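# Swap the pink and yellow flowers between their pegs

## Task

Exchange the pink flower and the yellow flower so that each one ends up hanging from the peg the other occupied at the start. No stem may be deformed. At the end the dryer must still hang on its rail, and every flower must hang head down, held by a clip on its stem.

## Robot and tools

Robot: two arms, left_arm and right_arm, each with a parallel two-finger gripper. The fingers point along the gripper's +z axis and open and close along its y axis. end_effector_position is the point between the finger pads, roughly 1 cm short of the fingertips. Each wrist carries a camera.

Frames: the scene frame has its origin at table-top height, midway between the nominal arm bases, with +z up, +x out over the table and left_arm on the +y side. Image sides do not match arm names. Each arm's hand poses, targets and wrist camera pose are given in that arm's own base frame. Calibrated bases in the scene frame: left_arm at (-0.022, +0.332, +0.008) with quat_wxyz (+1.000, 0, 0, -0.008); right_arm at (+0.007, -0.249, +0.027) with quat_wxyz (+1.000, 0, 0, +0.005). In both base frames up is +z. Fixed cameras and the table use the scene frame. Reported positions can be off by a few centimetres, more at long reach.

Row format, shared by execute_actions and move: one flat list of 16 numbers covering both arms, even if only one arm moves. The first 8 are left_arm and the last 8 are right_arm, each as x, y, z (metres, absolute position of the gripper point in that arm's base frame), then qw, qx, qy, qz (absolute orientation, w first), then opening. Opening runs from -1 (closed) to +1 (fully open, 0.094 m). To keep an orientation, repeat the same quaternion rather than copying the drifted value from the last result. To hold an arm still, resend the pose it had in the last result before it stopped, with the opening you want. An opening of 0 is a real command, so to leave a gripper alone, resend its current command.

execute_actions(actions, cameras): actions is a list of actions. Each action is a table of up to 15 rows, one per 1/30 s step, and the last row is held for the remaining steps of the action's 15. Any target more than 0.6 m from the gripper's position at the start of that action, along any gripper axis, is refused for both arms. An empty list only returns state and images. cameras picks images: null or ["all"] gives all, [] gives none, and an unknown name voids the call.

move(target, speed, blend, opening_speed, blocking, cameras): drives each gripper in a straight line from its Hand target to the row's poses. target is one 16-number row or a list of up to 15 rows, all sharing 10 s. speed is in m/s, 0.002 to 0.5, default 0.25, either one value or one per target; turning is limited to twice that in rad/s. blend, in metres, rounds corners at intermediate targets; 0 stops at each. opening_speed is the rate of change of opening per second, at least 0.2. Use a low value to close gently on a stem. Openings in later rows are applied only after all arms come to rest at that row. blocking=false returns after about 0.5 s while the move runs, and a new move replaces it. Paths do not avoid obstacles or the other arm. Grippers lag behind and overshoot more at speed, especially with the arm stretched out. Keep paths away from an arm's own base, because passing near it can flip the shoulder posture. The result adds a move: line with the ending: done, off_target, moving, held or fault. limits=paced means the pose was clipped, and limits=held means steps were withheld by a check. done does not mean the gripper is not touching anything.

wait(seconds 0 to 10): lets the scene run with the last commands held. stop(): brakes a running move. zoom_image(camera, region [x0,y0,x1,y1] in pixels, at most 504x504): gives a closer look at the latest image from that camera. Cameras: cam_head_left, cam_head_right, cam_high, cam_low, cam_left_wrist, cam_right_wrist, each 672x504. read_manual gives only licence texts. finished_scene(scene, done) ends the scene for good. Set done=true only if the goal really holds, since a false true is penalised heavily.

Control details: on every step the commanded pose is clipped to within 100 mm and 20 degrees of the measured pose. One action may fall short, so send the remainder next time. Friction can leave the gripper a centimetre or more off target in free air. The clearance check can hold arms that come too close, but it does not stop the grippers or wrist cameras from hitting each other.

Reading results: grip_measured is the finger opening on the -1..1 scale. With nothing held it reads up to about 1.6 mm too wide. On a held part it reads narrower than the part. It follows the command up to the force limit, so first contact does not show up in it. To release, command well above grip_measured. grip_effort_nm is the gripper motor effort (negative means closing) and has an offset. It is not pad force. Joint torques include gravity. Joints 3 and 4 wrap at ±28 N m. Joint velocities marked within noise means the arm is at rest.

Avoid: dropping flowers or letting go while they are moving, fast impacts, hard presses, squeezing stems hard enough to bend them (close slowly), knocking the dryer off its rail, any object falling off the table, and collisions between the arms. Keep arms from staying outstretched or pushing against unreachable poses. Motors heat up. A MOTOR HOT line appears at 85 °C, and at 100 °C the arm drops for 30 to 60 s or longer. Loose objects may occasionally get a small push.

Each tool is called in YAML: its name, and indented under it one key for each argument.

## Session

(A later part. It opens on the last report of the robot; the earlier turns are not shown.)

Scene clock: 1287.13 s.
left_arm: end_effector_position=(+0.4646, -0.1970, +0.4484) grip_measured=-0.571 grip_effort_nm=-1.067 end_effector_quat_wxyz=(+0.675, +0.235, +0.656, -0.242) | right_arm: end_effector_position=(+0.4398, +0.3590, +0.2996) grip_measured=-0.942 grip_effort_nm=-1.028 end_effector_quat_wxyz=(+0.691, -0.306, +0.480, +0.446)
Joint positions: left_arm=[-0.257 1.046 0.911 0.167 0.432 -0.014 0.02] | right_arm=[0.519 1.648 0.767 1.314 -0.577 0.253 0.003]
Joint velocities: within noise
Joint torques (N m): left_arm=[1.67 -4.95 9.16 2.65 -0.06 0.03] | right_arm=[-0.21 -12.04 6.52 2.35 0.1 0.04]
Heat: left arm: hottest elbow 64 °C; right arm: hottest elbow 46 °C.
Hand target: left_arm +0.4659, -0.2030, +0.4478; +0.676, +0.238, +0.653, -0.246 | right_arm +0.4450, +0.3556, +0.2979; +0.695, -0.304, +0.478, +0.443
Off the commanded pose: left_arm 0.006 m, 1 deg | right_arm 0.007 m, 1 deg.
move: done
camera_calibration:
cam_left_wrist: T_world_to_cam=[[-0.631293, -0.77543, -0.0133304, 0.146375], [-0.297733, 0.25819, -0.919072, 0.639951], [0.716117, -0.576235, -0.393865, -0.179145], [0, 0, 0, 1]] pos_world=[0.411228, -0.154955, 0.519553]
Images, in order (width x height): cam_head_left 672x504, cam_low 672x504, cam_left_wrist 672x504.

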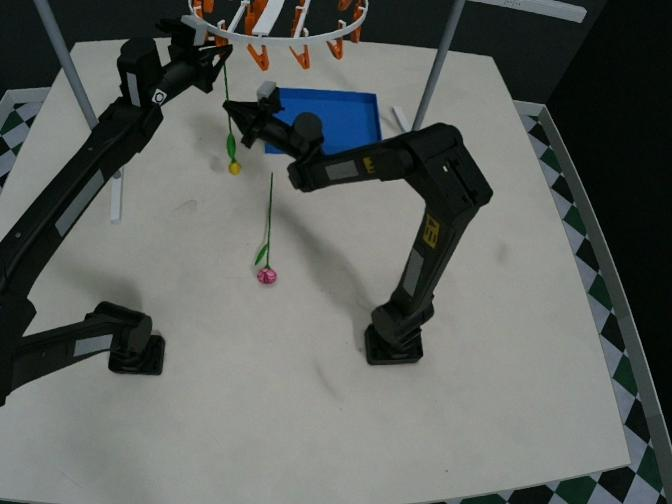

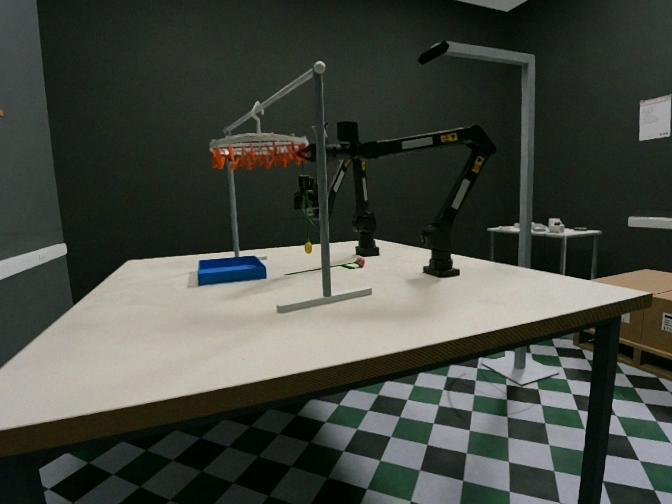

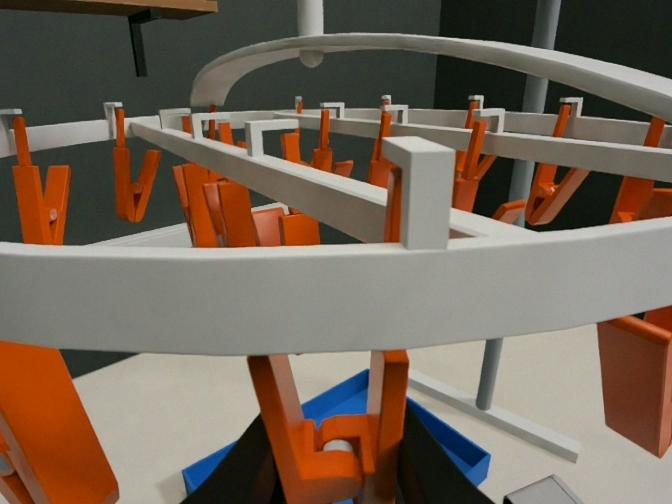

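move:
  target: [0.466,-0.203,0.448,0.676,0.2376,0.6528,-0.246,-0.6,0.4452,0.3556,0.326,0.6951,-0.3043,0.4777,0.4428,-1.0]
  speed: 0.02
  cameras: ["cam_left_wrist","cam_low","cam_head_left"]

zoom_image:
  camera: "cam_left_wrist"
  region: [300, 424, 400, 504]

zoom_image:
  camera: "cam_low"
  region: [285, 140, 325, 180]

zoom_image:
  camera: "cam_head_left"
  region: [200, 35, 240, 75]

Scene clock: 1299.17 s.
left_arm: end_effector_position=(+0.4645, -0.1970, +0.4493) grip_measured=-0.571 grip_effort_nm=-1.062 end_effector_quat_wxyz=(+0.677, +0.235, +0.654, -0.242) | right_arm: end_effector_position=(+0.4406, +0.3596, +0.3011) grip_measured=-0.942 grip_effort_nm=-1.033 end_effector_quat_wxyz=(+0.679, -0.306, +0.496, +0.447)
Joint positions: left_arm=[-0.257 1.046 0.911 0.171 0.432 -0.014 0.02] | right_arm=[0.519 1.619 0.767 1.245 -0.578 0.253 0.003]
Joint velocities: within noise
Joint torques (N m): left_arm=[1.73 -4.95 9.16 2.47 -0.07 0.03] | right_arm=[0.03 -15.44 8.08 1.63 0.14 0.04]
Heat: left arm: hottest elbow 64 °C; right arm: hottest elbow 45 °C.
Hand target: left_arm +0.4659, -0.2030, +0.4478; +0.676, +0.238, +0.653, -0.246 | right_arm +0.4444, +0.3553, +0.3258; +0.695, -0.304, +0.478, +0.443
Off the commanded pose: left_arm 0.006 m, 1 deg | right_arm 0.026 m, 3 deg.
move: off_target (right_arm)
camera_calibration:
cam_left_wrist: T_world_to_cam=[[-0.631236, -0.775445, -0.0150644, 0.147123], [-0.294, 0.257208, -0.920548, 0.639562], [0.717709, -0.576654, -0.39034, -0.181143], [0, 0, 0, 1]] pos_world=[0.410908, -0.154871, 0.520257]
Images, in order (width x height): cam_head_left 672x504, cam_low 672x504, cam_left_wrist 672x504.

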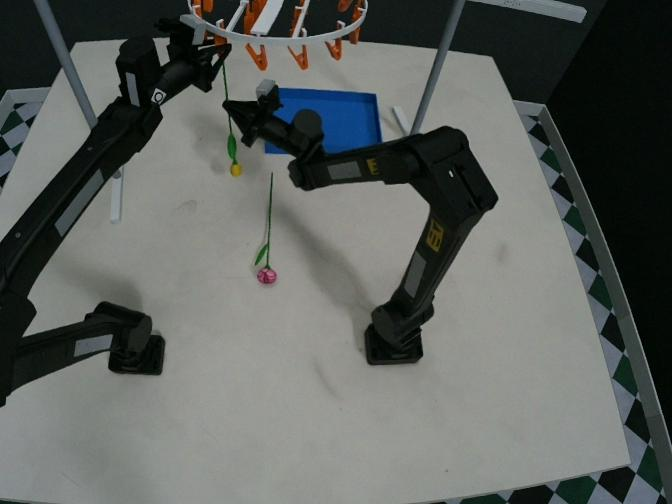

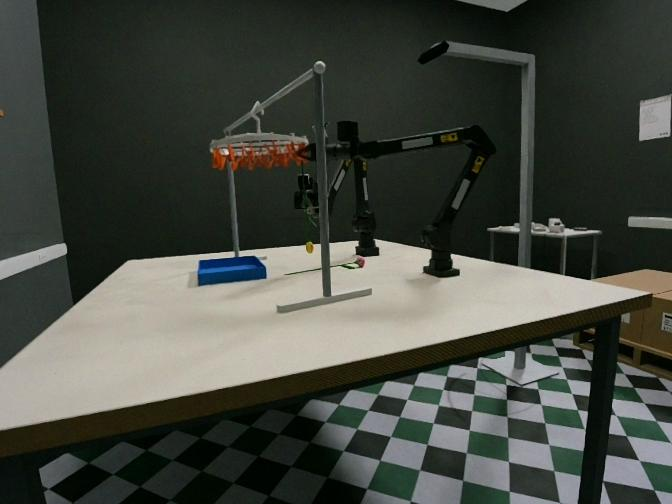

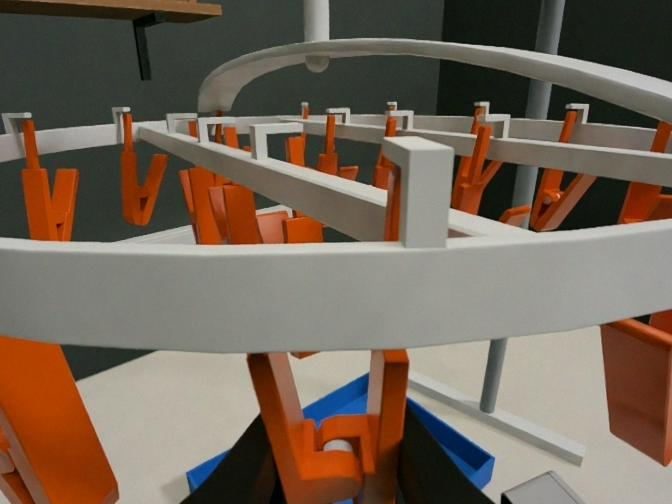

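Scaled by 5.040 from the camera's 672x504 image, which has a finer 960x720 frame.

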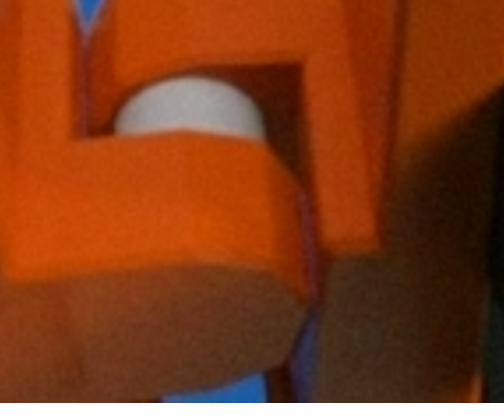

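Scaled by 12.600 from the camera's 672x504 image, which has a finer 960x720 frame.

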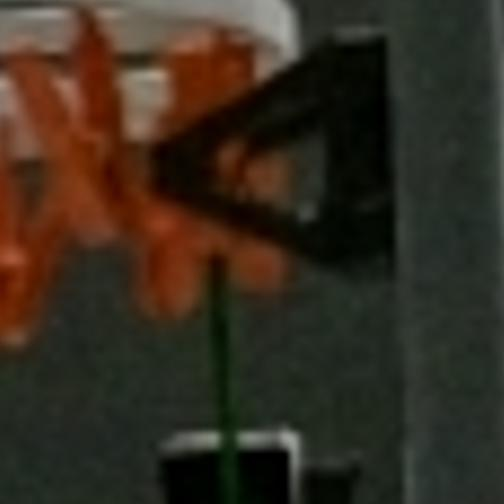

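Scaled by 12.600 from the camera's 672x504 image, which has a finer 960x720 frame.

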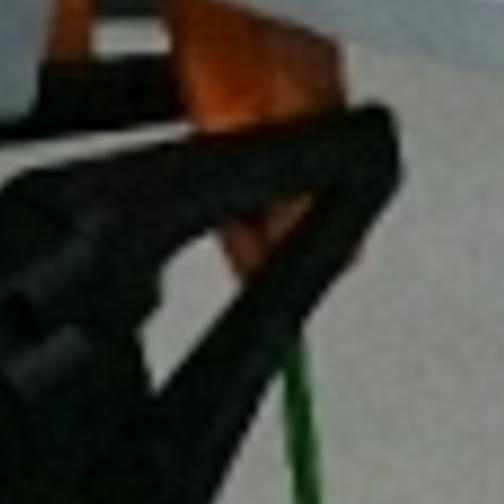

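move:
  target:
    - [0.466,-0.203,0.448,0.676,0.2376,0.6528,-0.246,-0.6,0.4412,0.3525,0.277,0.6951,-0.3043,0.4777,0.4428,-1.0]
    - [0.466,-0.203,0.448,0.676,0.2376,0.6528,-0.246,-0.6,0.4412,0.3525,0.306,0.6951,-0.3043,0.4777,0.4428,-1.0]
  speed: 0.03
  cameras: ["cam_left_wrist","cam_low","cam_head_left"]

zoom_image:
  camera: "cam_low"
  region: [285, 140, 325, 180]

zoom_image:
  camera: "cam_head_left"
  region: [200, 35, 240, 75]

Scene clock: 1310.40 s.
left_arm: end_effector_position=(+0.4646, -0.1970, +0.4496) grip_measured=-0.571 grip_effort_nm=-1.062 end_effector_quat_wxyz=(+0.678, +0.235, +0.653, -0.242) | right_arm: end_effector_position=(+0.4370, +0.3567, +0.2982) grip_measured=-0.942 grip_effort_nm=-1.038 end_effector_quat_wxyz=(+0.690, -0.306, +0.481, +0.446)
Joint positions: left_arm=[-0.257 1.046 0.911 0.174 0.432 -0.014 0.02] | right_arm=[0.518 1.643 0.756 1.319 -0.578 0.253 0.003]
Joint velocities: within noise
Joint torques (N m): left_arm=[1.73 -4.95 9.2 2.35 -0.06 0.03] | right_arm=[-0.09 -14.21 6.63 1.36 0.12 0.04]
Heat: left arm: hottest elbow 64 °C; right arm: hottest elbow 45 °C.
Hand target: left_arm +0.4659, -0.2030, +0.4480; +0.676, +0.238, +0.653, -0.246 | right_arm +0.4411, +0.3525, +0.3060; +0.695, -0.304, +0.478, +0.443
Off the commanded pose: left_arm 0.006 m, 1 deg | right_arm 0.010 m, 1 deg.
move: done
camera_calibration:
cam_left_wrist: T_world_to_cam=[[-0.631201, -0.775454, -0.0160101, 0.147568], [-0.291961, 0.256672, -0.921346, 0.639161], [0.71857, -0.57688, -0.388414, -0.182408], [0, 0, 0, 1]] pos_world=[0.410828, -0.15485, 0.520401]
Images, in order (width x height): cam_head_left 672x504, cam_low 672x504, cam_left_wrist 672x504.

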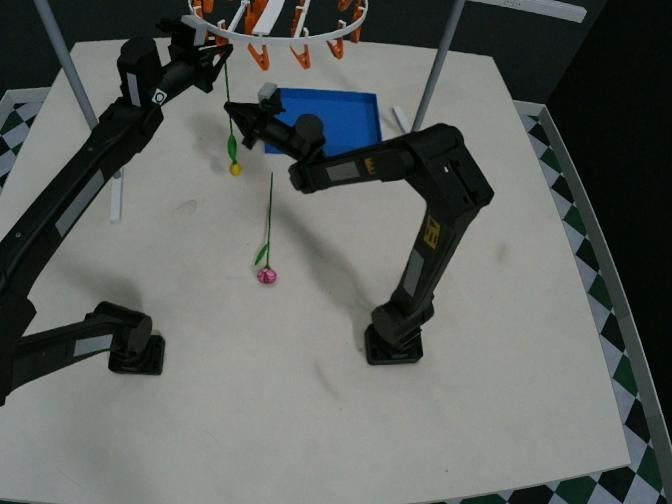

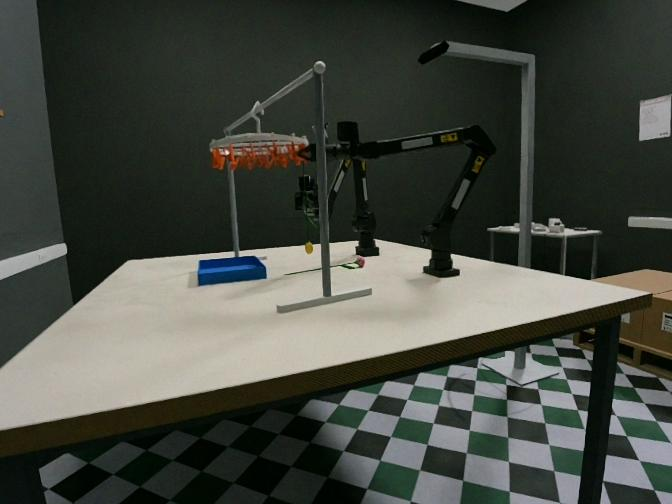

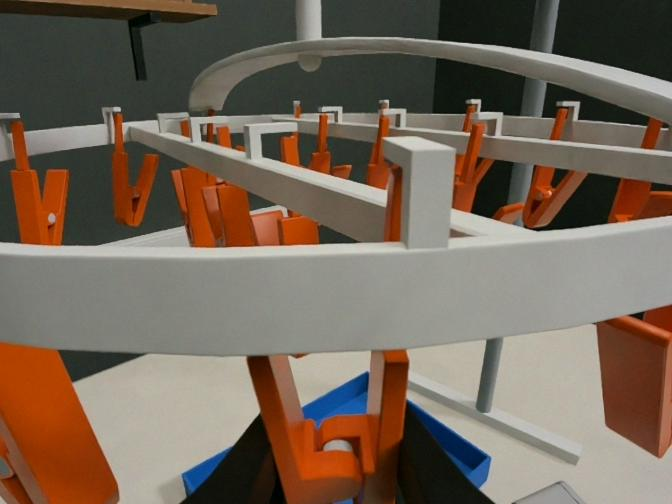

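Scaled by 12.600 from the camera's 672x504 image, which has a finer 960x720 frame.

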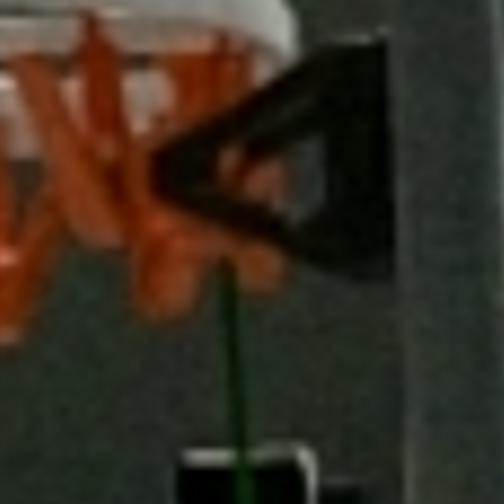

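Scaled by 12.600 from the camera's 672x504 image, which has a finer 960x720 frame.

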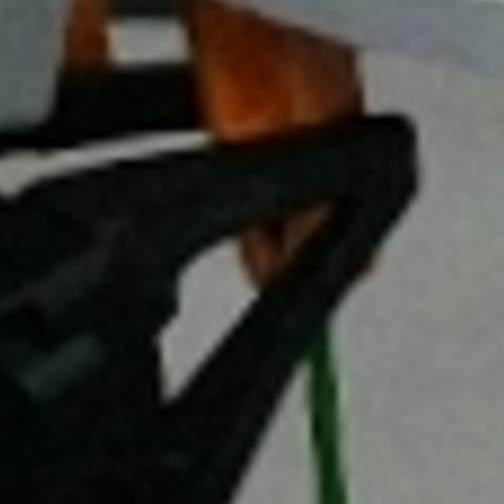

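move:
  target: [0.466,-0.203,0.448,0.676,0.2376,0.6528,-0.246,-0.6,0.4448,0.3554,0.307,0.6951,-0.3043,0.4777,0.4428,-1.0]
  speed: 0.03
  cameras: ["cam_low","cam_head_left"]

zoom_image:
  camera: "cam_low"
  region: [285, 140, 325, 180]

zoom_image:
  camera: "cam_head_left"
  region: [200, 35, 240, 75]

Scene clock: 1322.47 s.
left_arm: end_effector_position=(+0.4646, -0.1970, +0.4496) grip_measured=-0.571 grip_effort_nm=-1.067 end_effector_quat_wxyz=(+0.678, +0.235, +0.653, -0.242) | right_arm: end_effector_position=(+0.4377, +0.3568, +0.2969) grip_measured=-0.942 grip_effort_nm=-1.028 end_effector_quat_wxyz=(+0.688, -0.306, +0.483, +0.446)
Joint positions: left_arm=[-0.257 1.046 0.911 0.174 0.432 -0.014 0.02] | right_arm=[0.518 1.643 0.756 1.312 -0.578 0.253 0.003]
Joint velocities: within noise
Joint torques (N m): left_arm=[1.79 -4.95 9.2 2.36 -0.06 0.03] | right_arm=[0.03 -13.63 7.6 1.26 0.17 0.02]
Heat: left arm: hottest elbow 66 °C; right arm: hottest elbow 45 °C.
Hand target: left_arm +0.4659, -0.2030, +0.4480; +0.676, +0.238, +0.653, -0.246 | right_arm +0.4446, +0.3551, +0.3071; +0.695, -0.304, +0.478, +0.443
Off the commanded pose: left_arm 0.006 m, 1 deg | right_arm 0.012 m, 1 deg.
move: off_target (right_arm)
Images, in order (width x height): cam_head_left 672x504, cam_low 672x504.

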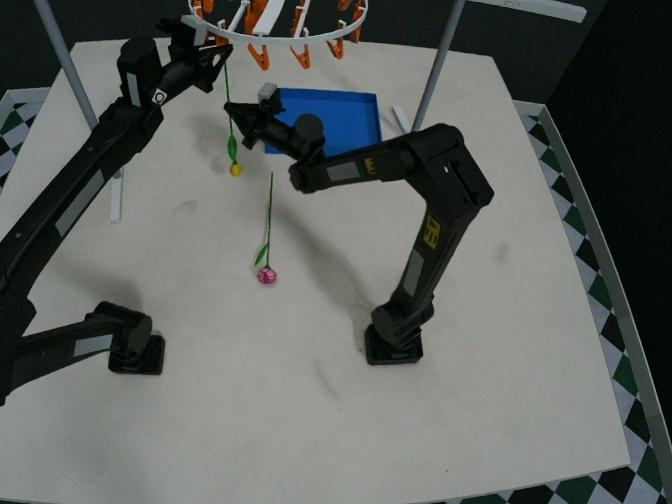

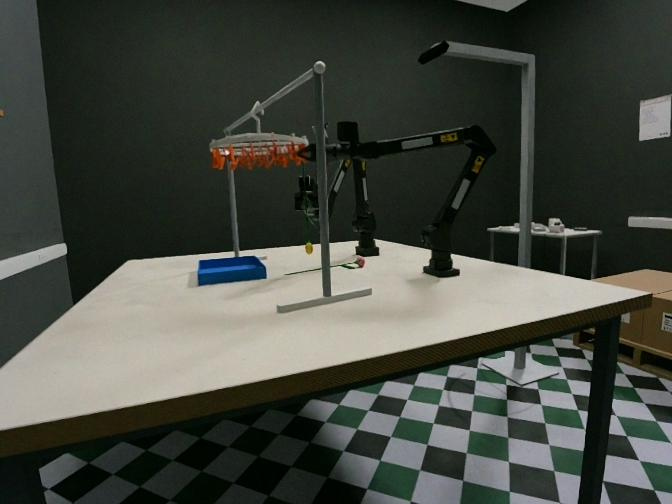

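Scaled by 12.600 from the camera's 672x504 image, which has a finer 960x720 frame.

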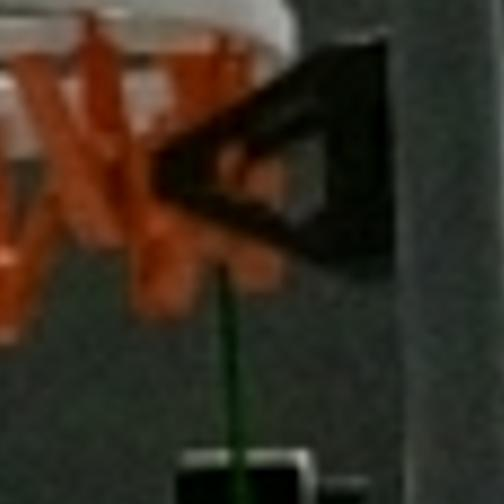

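Scaled by 12.600 from the camera's 672x504 image, which has a finer 960x720 frame.

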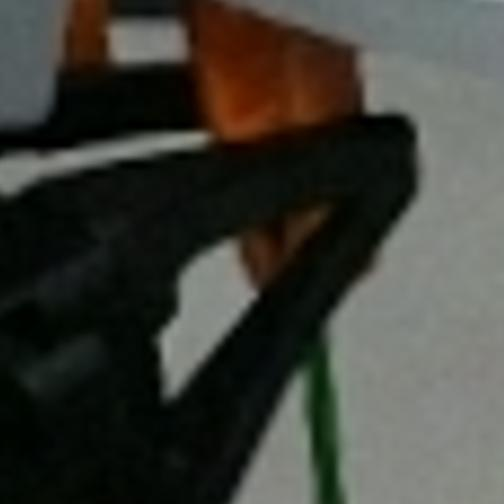

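move:
  target: [0.466,-0.203,0.448,0.676,0.2376,0.6528,-0.246,-0.6,0.4492,0.3539,0.308,0.6951,-0.3043,0.4777,0.4428,-1.0]
  speed: 0.03
  cameras: ["cam_low","cam_head_left"]

zoom_image:
  camera: "cam_low"
  region: [285, 140, 325, 180]

zoom_image:
  camera: "cam_head_left"
  region: [200, 35, 240, 75]

Scene clock: 1332.37 s.
left_arm: end_effector_position=(+0.4646, -0.1970, +0.4496) grip_measured=-0.571 grip_effort_nm=-1.062 end_effector_quat_wxyz=(+0.678, +0.235, +0.653, -0.242) | right_arm: end_effector_position=(+0.4394, +0.3546, +0.2961) grip_measured=-0.942 grip_effort_nm=-1.033 end_effector_quat_wxyz=(+0.688, -0.306, +0.485, +0.445)
Joint positions: left_arm=[-0.257 1.046 0.911 0.174 0.432 -0.014 0.02] | right_arm=[0.511 1.643 0.756 1.309 -0.583 0.253 0.003]
Joint velocities: within noise
Joint torques (N m): left_arm=[1.67 -4.95 9.2 2.36 -0.06 0.03] | right_arm=[-0.21 -13.16 8.29 1.37 0.05 0.07]
Heat: left arm: hottest elbow 66 °C; right arm: hottest elbow 45 °C.
Hand target: left_arm +0.4659, -0.2030, +0.4480; +0.676, +0.238, +0.653, -0.246 | right_arm +0.4487, +0.3536, +0.3081; +0.695, -0.304, +0.478, +0.443
Off the commanded pose: left_arm 0.006 m, 1 deg | right_arm 0.015 m, 1 deg.
move: off_target (right_arm)
Images, in order (width x height): cam_head_left 672x504, cam_low 672x504.

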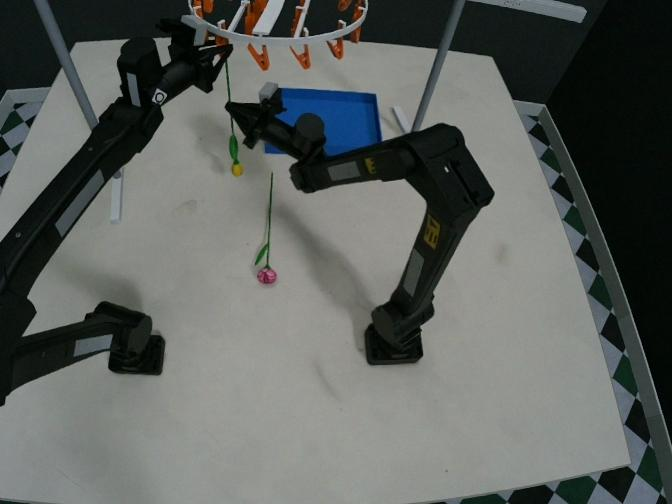

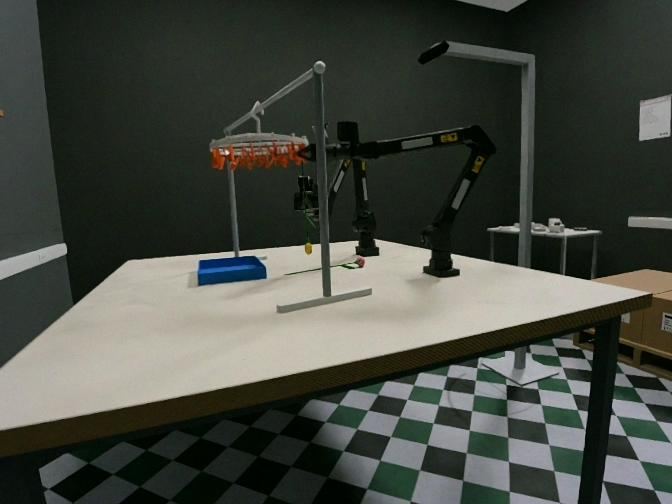

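Scaled by 12.600 from the camera's 672x504 image, which has a finer 960x720 frame.

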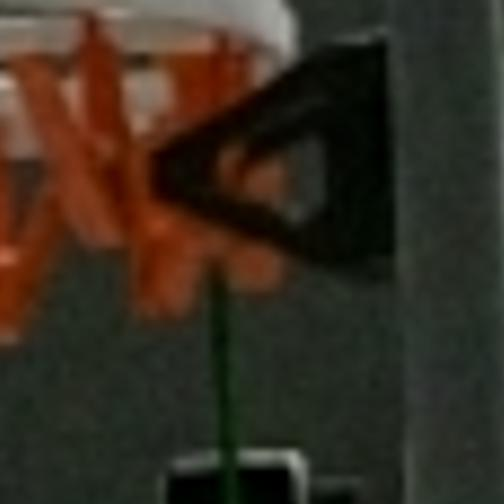

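Scaled by 12.600 from the camera's 672x504 image, which has a finer 960x720 frame.

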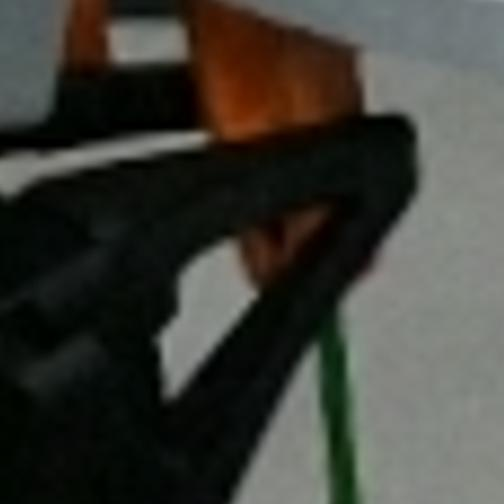

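move:
  target: [0.466,-0.203,0.448,0.676,0.2376,0.6528,-0.246,-0.6,0.4521,0.3563,0.310,0.6951,-0.3043,0.4777,0.4428,-1.0]
  speed: 0.03
  cameras: ["cam_low","cam_head_left"]

zoom_image:
  camera: "cam_low"
  region: [285, 140, 325, 180]

zoom_image:
  camera: "cam_head_left"
  region: [200, 35, 240, 75]

Scene clock: 1337.90 s.
left_arm: end_effector_position=(+0.4646, -0.1970, +0.4496) grip_measured=-0.571 grip_effort_nm=-1.062 end_effector_quat_wxyz=(+0.678, +0.235, +0.653, -0.242) | right_arm: end_effector_position=(+0.4402, +0.3550, +0.2943) grip_measured=-0.942 grip_effort_nm=-1.033 end_effector_quat_wxyz=(+0.685, -0.306, +0.489, +0.445)
Joint positions: left_arm=[-0.257 1.046 0.911 0.174 0.432 -0.014 0.02] | right_arm=[0.511 1.643 0.756 1.3 -0.583 0.253 0.003]
Joint velocities: within noise
Joint torques (N m): left_arm=[1.67 -4.95 9.2 2.36 -0.06 0.03] | right_arm=[-0.26 -13.27 9.05 1.28 0.1 0.06]
Heat: left arm: hottest elbow 66 °C; right arm: hottest elbow 45 °C.
Hand target: left_arm +0.4659, -0.2030, +0.4480; +0.676, +0.238, +0.653, -0.246 | right_arm +0.4513, +0.3558, +0.3101; +0.695, -0.304, +0.478, +0.443
Off the commanded pose: left_arm 0.006 m, 1 deg | right_arm 0.020 m, 2 deg.
move: off_target (right_arm)
Images, in order (width x height): cam_head_left 672x504, cam_low 672x504.

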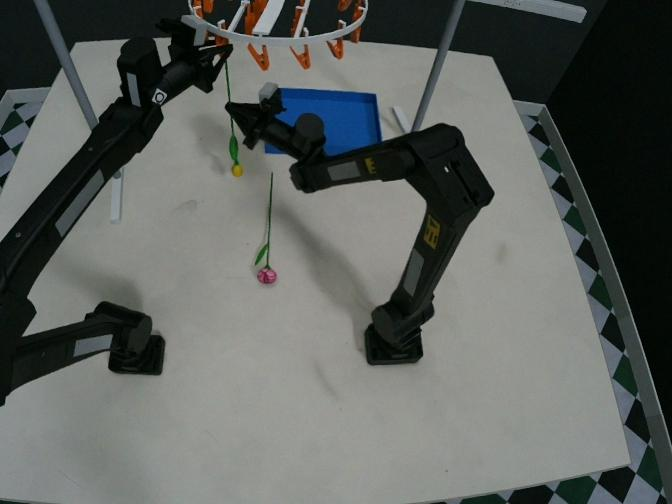

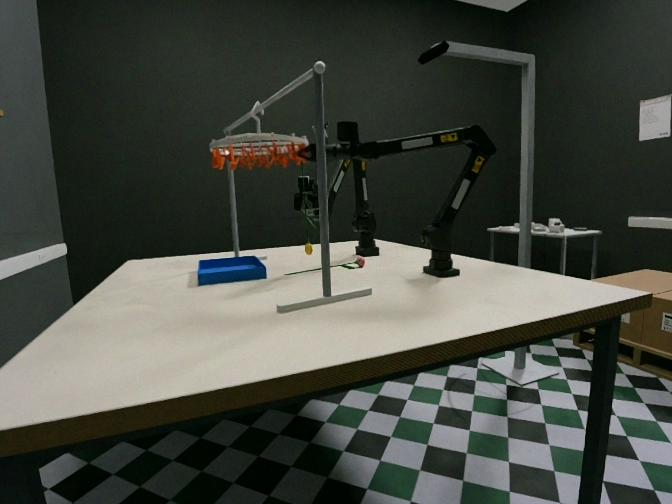

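Scaled by 12.600 from the camera's 672x504 image, which has a finer 960x720 frame.

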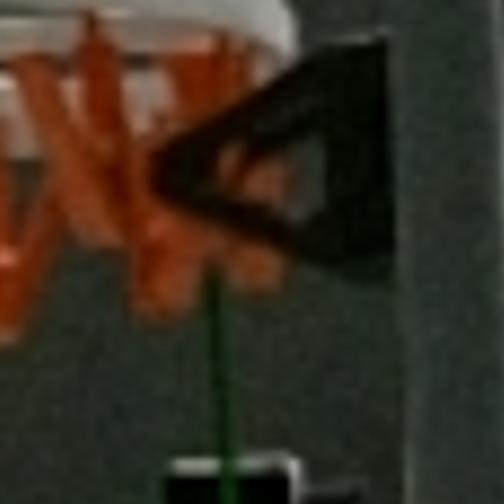

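Scaled by 12.600 from the camera's 672x504 image, which has a finer 960x720 frame.

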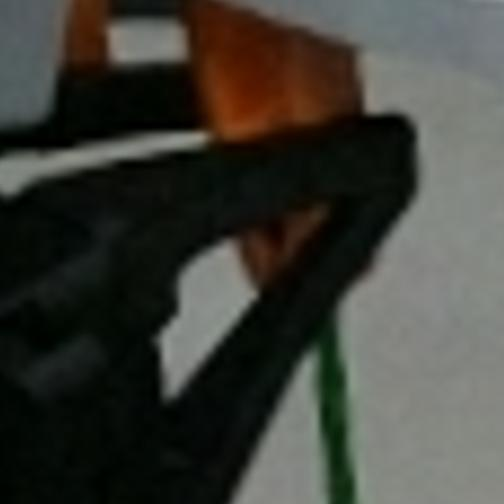

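move:
  target: [0.466,-0.203,0.448,0.676,0.2376,0.6528,-0.246,-0.6,0.4524,0.3565,0.317,0.6951,-0.3043,0.4777,0.4428,-1.0]
  speed: 0.03
  cameras: ["cam_low","cam_head_left"]

zoom_image:
  camera: "cam_low"
  region: [285, 140, 325, 180]

zoom_image:
  camera: "cam_head_left"
  region: [200, 35, 240, 75]

Scene clock: 1343.77 s.
left_arm: end_effector_position=(+0.4646, -0.1970, +0.4496) grip_measured=-0.571 grip_effort_nm=-1.067 end_effector_quat_wxyz=(+0.678, +0.235, +0.653, -0.242) | right_arm: end_effector_position=(+0.4413, +0.3557, +0.2915) grip_measured=-0.942 grip_effort_nm=-1.033 end_effector_quat_wxyz=(+0.680, -0.306, +0.496, +0.445)
Joint positions: left_arm=[-0.257 1.046 0.911 0.174 0.432 -0.014 0.02] | right_arm=[0.511 1.64 0.756 1.279 -0.583 0.253 0.003]
Joint velocities: within noise
Joint torques (N m): left_arm=[1.73 -5.01 9.18 2.36 -0.06 0.03] | right_arm=[0.03 -14.39 9.48 1.36 0.11 0.05]
Heat: left arm: hottest elbow 66 °C; right arm: hottest elbow 45 °C.
Hand target: left_arm +0.4659, -0.2030, +0.4480; +0.676, +0.238, +0.653, -0.246 | right_arm +0.4511, +0.3557, +0.3169; +0.695, -0.304, +0.478, +0.443
Off the commanded pose: left_arm 0.006 m, 1 deg | right_arm 0.028 m, 3 deg.
move: off_target (right_arm)
Images, in order (width x height): cam_head_left 672x504, cam_low 672x504.

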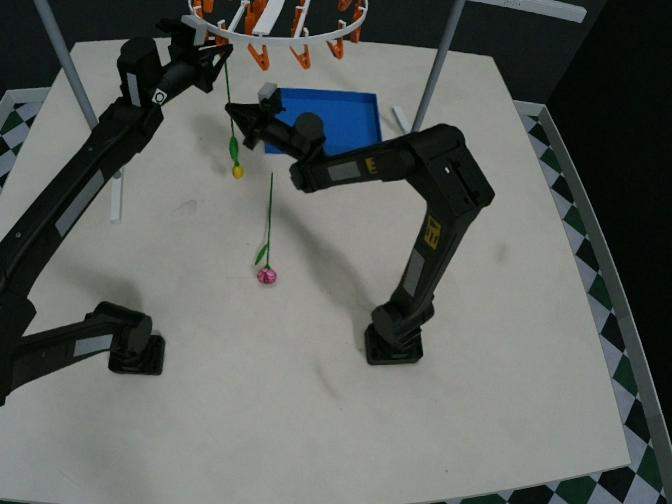

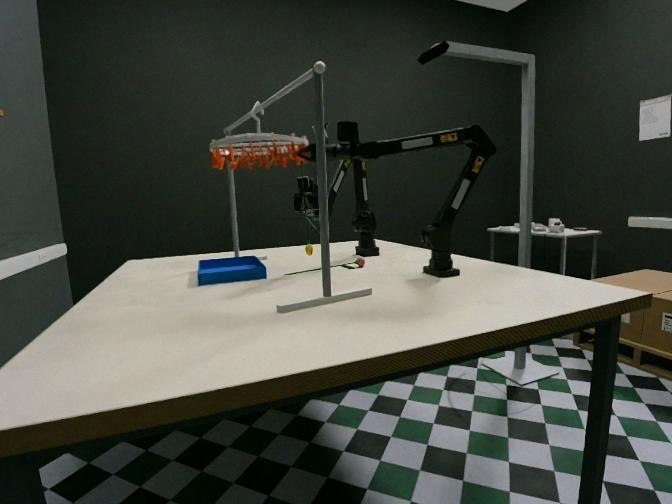

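Scaled by 12.600 from the camera's 672x504 image, which has a finer 960x720 frame.

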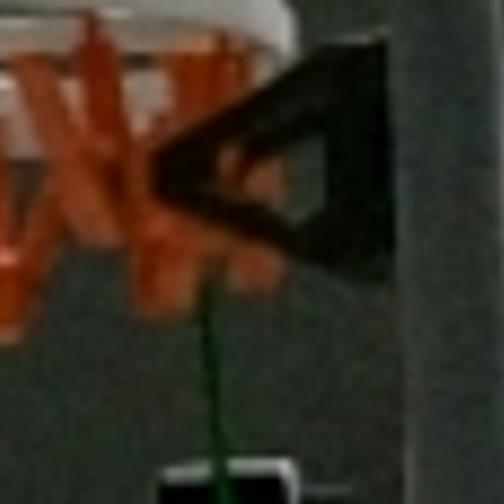

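Scaled by 12.600 from the camera's 672x504 image, which has a finer 960x720 frame.

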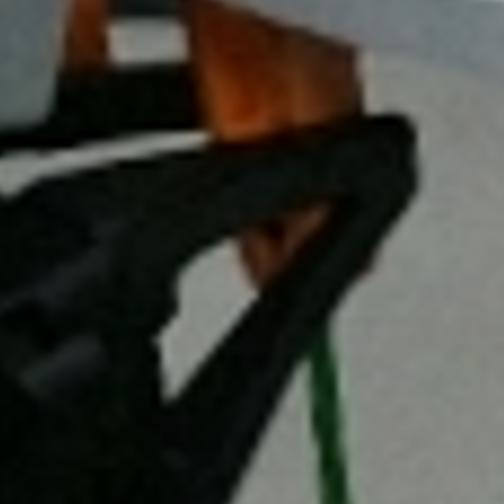

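move:
  target: [0.466,-0.203,0.448,0.676,0.2376,0.6528,-0.246,-0.6,0.4516,0.3559,0.328,0.6951,-0.3043,0.4777,0.4428,-1.0]
  speed: 0.03
  cameras: ["cam_low","cam_head_left","cam_left_wrist"]

zoom_image:
  camera: "cam_low"
  region: [285, 140, 325, 180]

zoom_image:
  camera: "cam_head_left"
  region: [200, 35, 240, 75]

Scene clock: 1349.30 s.
left_arm: end_effector_position=(+0.4646, -0.1970, +0.4496) grip_measured=-0.571 grip_effort_nm=-1.062 end_effector_quat_wxyz=(+0.678, +0.235, +0.653, -0.242) | right_arm: end_effector_position=(+0.4407, +0.3553, +0.3026) grip_measured=-0.942 grip_effort_nm=-1.028 end_effector_quat_wxyz=(+0.680, -0.306, +0.496, +0.445)
Joint positions: left_arm=[-0.257 1.046 0.911 0.174 0.432 -0.014 0.02] | right_arm=[0.511 1.612 0.761 1.246 -0.583 0.253 0.003]
Joint velocities: within noise
Joint torques (N m): left_arm=[1.85 -5.01 9.21 2.35 -0.06 0.03] | right_arm=[-0.09 -13.98 9.69 1.28 0.1 0.06]
Heat: left arm: hottest elbow 67 °C; right arm: hottest elbow 46 °C.
Hand target: left_arm +0.4659, -0.2030, +0.4480; +0.676, +0.238, +0.653, -0.246 | right_arm +0.4504, +0.3551, +0.3279; +0.695, -0.304, +0.478, +0.443
Off the commanded pose: left_arm 0.006 m, 1 deg | right_arm 0.028 m, 3 deg.
move: off_target (right_arm)
camera_calibration:
cam_left_wrist: T_world_to_cam=[[-0.631201, -0.775454, -0.0160101, 0.147568], [-0.291961, 0.256672, -0.921346, 0.639161], [0.71857, -0.57688, -0.388414, -0.182408], [0, 0, 0, 1]] pos_world=[0.410828, -0.15485, 0.520401]
Images, in order (width x height): cam_head_left 672x504, cam_low 672x504, cam_left_wrist 672x504.

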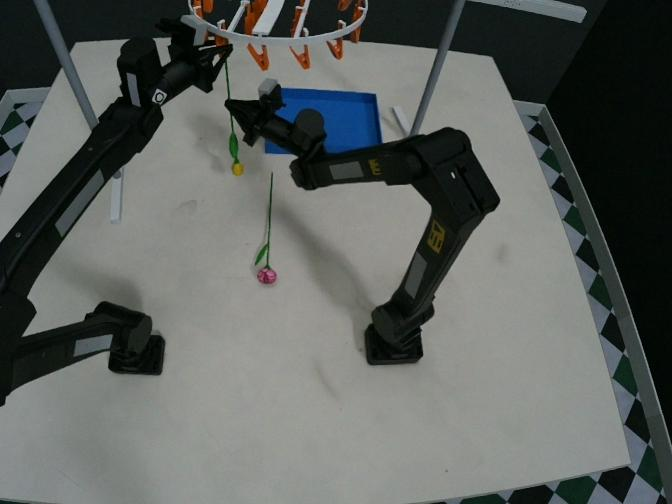

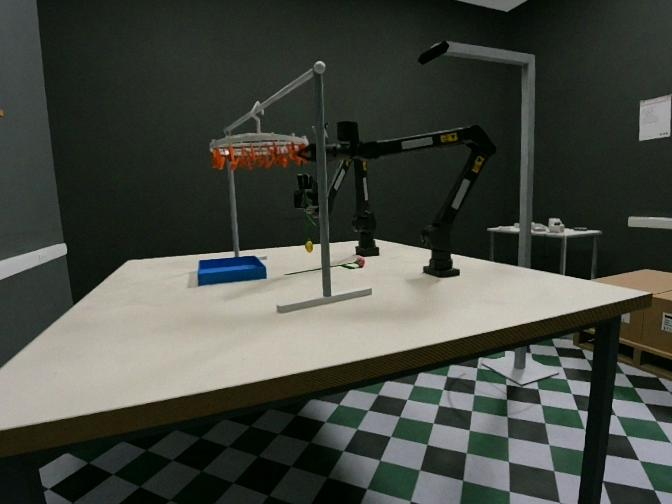

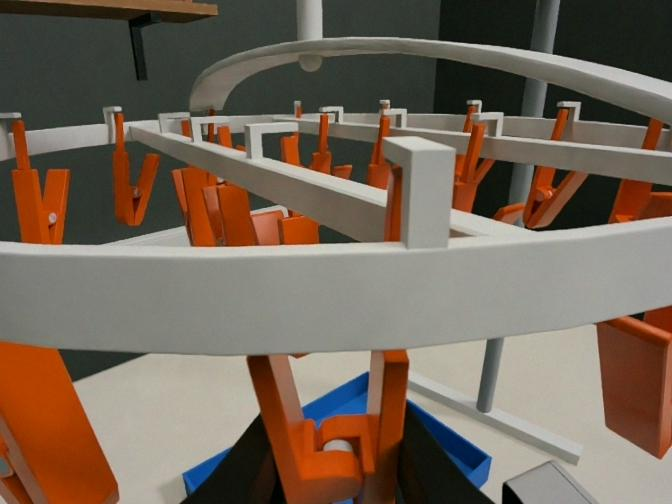

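Scaled by 12.600 from the camera's 672x504 image, which has a finer 960x720 frame.

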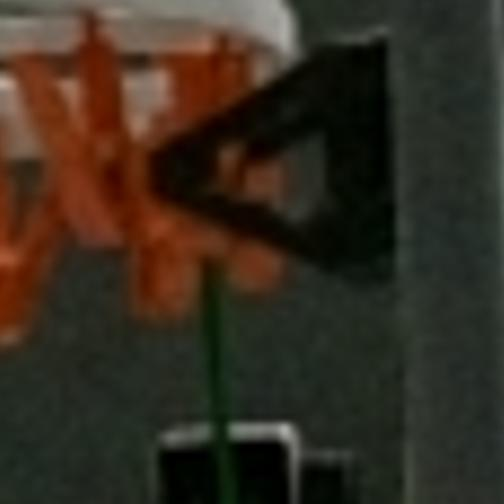

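Scaled by 12.600 from the camera's 672x504 image, which has a finer 960x720 frame.

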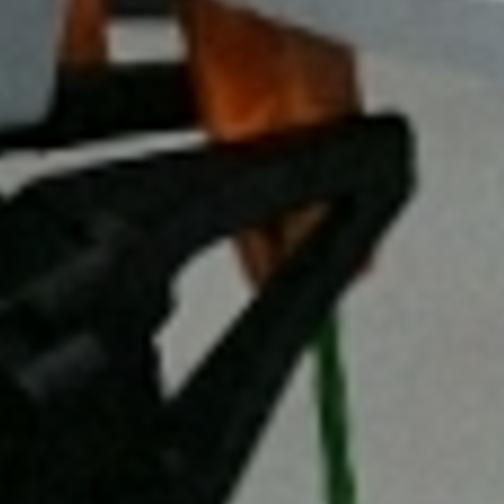

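move:
  target: [0.466,-0.203,0.448,0.676,0.2376,0.6528,-0.246,-0.6,0.4516,0.3559,0.334,0.6951,-0.3043,0.4777,0.4428,-1.0]
  speed: 0.02
  cameras: ["cam_low","cam_head_left","cam_left_wrist"]

zoom_image:
  camera: "cam_left_wrist"
  region: [300, 424, 400, 504]

Scene clock: 1353.03 s.
left_arm: end_effector_position=(+0.4646, -0.1970, +0.4496) grip_measured=-0.571 grip_effort_nm=-1.067 end_effector_quat_wxyz=(+0.678, +0.235, +0.653, -0.242) | right_arm: end_effector_position=(+0.4400, +0.3550, +0.3059) grip_measured=-0.942 grip_effort_nm=-1.038 end_effector_quat_wxyz=(+0.679, -0.306, +0.498, +0.445)
Joint positions: left_arm=[-0.257 1.046 0.911 0.174 0.432 -0.014 0.02] | right_arm=[0.511 1.599 0.761 1.227 -0.583 0.253 0.003]
Joint velocities: within noise
Joint torques (N m): left_arm=[1.73 -5.01 9.18 2.35 -0.06 0.03] | right_arm=[-0.26 -13.86 10.07 1.32 0.09 0.06]
Heat: left arm: hottest elbow 67 °C; right arm: hottest elbow 46 °C.
Hand target: left_arm +0.4659, -0.2030, +0.4480; +0.676, +0.238, +0.653, -0.246 | right_arm +0.4501, +0.3550, +0.3340; +0.695, -0.304, +0.478, +0.443
Off the commanded pose: left_arm 0.006 m, 1 deg | right_arm 0.030 m, 3 deg.
move: off_target (right_arm)
camera_calibration:
cam_left_wrist: T_world_to_cam=[[-0.631201, -0.775454, -0.0160101, 0.147568], [-0.291961, 0.256672, -0.921346, 0.639161], [0.71857, -0.57688, -0.388414, -0.182408], [0, 0, 0, 1]] pos_world=[0.410828, -0.15485, 0.520401]
Images, in order (width x height): cam_head_left 672x504, cam_low 672x504, cam_left_wrist 672x504.

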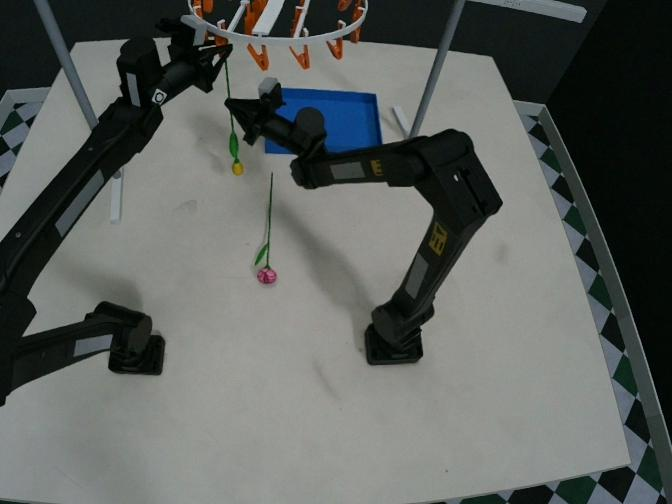

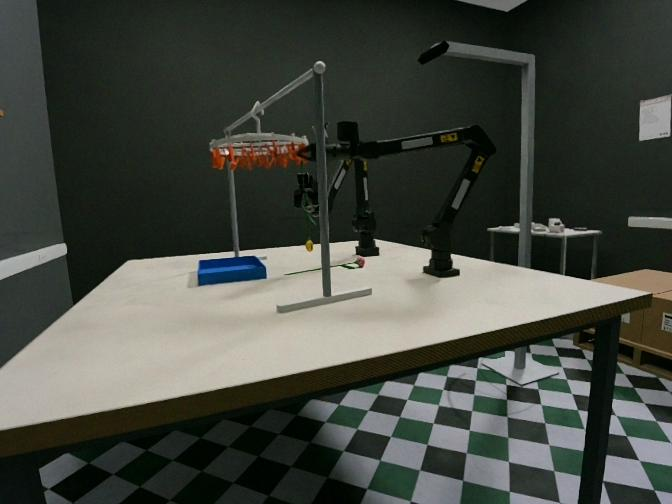

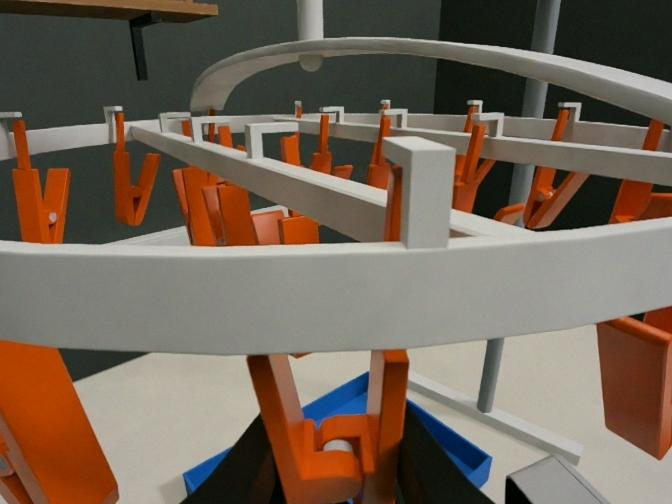

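Scaled by 5.040 from the camera's 672x504 image, which has a finer 960x720 frame.

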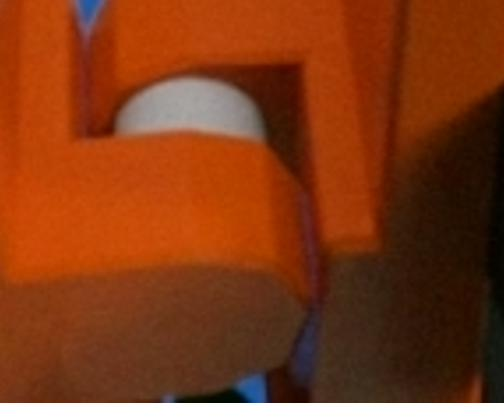

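move:
  target: [0.466,-0.203,0.448,0.676,0.2376,0.6528,-0.246,-0.6,0.4516,0.3559,0.3385,0.6951,-0.3043,0.4777,0.4428,-1.0]
  speed: 0.02
  cameras: ["cam_left_wrist"]

zoom_image:
  camera: "cam_left_wrist"
  region: [300, 424, 400, 504]

Scene clock: 1356.53 s.
left_arm: end_effector_position=(+0.4646, -0.1970, +0.4496) grip_measured=-0.571 grip_effort_nm=-1.062 end_effector_quat_wxyz=(+0.678, +0.235, +0.653, -0.242) | right_arm: end_effector_position=(+0.4407, +0.3554, +0.3102) grip_measured=-0.942 grip_effort_nm=-1.033 end_effector_quat_wxyz=(+0.679, -0.306, +0.498, +0.445)
Joint positions: left_arm=[-0.257 1.046 0.911 0.174 0.432 -0.014 0.02] | right_arm=[0.511 1.59 0.767 1.213 -0.583 0.253 0.003]
Joint velocities: within noise
Joint torques (N m): left_arm=[1.85 -5.01 9.18 2.36 -0.06 0.03] | right_arm=[-0.21 -14.15 10.04 1.37 0.1 0.06]
Heat: left arm: hottest elbow 67 °C; right arm: hottest elbow 46 °C.
Hand target: left_arm +0.4659, -0.2030, +0.4480; +0.676, +0.238, +0.653, -0.246 | right_arm +0.4501, +0.3550, +0.3385; +0.695, -0.304, +0.478, +0.443
Off the commanded pose: left_arm 0.006 m, 1 deg | right_arm 0.030 m, 3 deg.
move: off_target (right_arm)
camera_calibration:
cam_left_wrist: T_world_to_cam=[[-0.631201, -0.775454, -0.0160101, 0.147568], [-0.291961, 0.256672, -0.921346, 0.639161], [0.71857, -0.57688, -0.388414, -0.182408], [0, 0, 0, 1]] pos_world=[0.410828, -0.15485, 0.520401]
Images, in order (width x height): cam_left_wrist 672x504.

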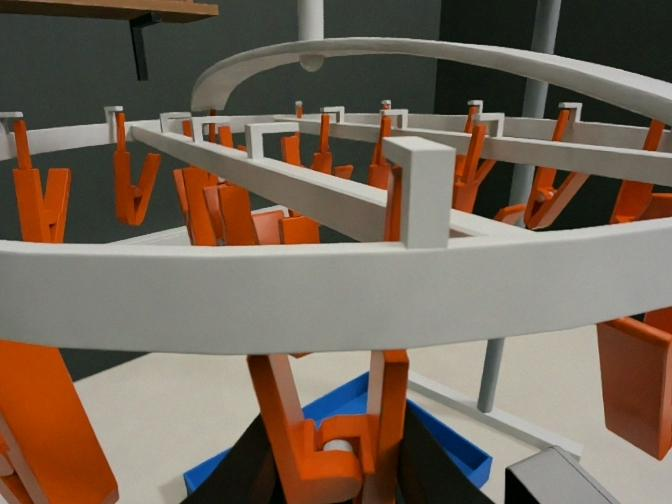

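Scaled by 5.040 from the camera's 672x504 image, which has a finer 960x720 frame.

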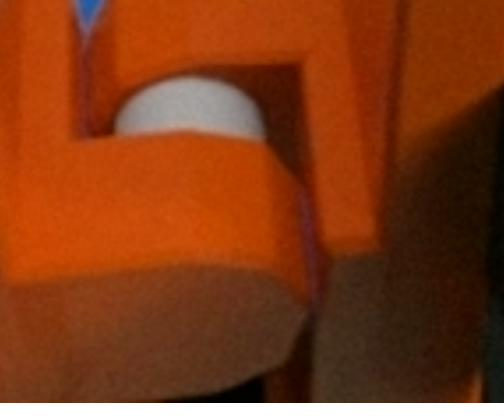

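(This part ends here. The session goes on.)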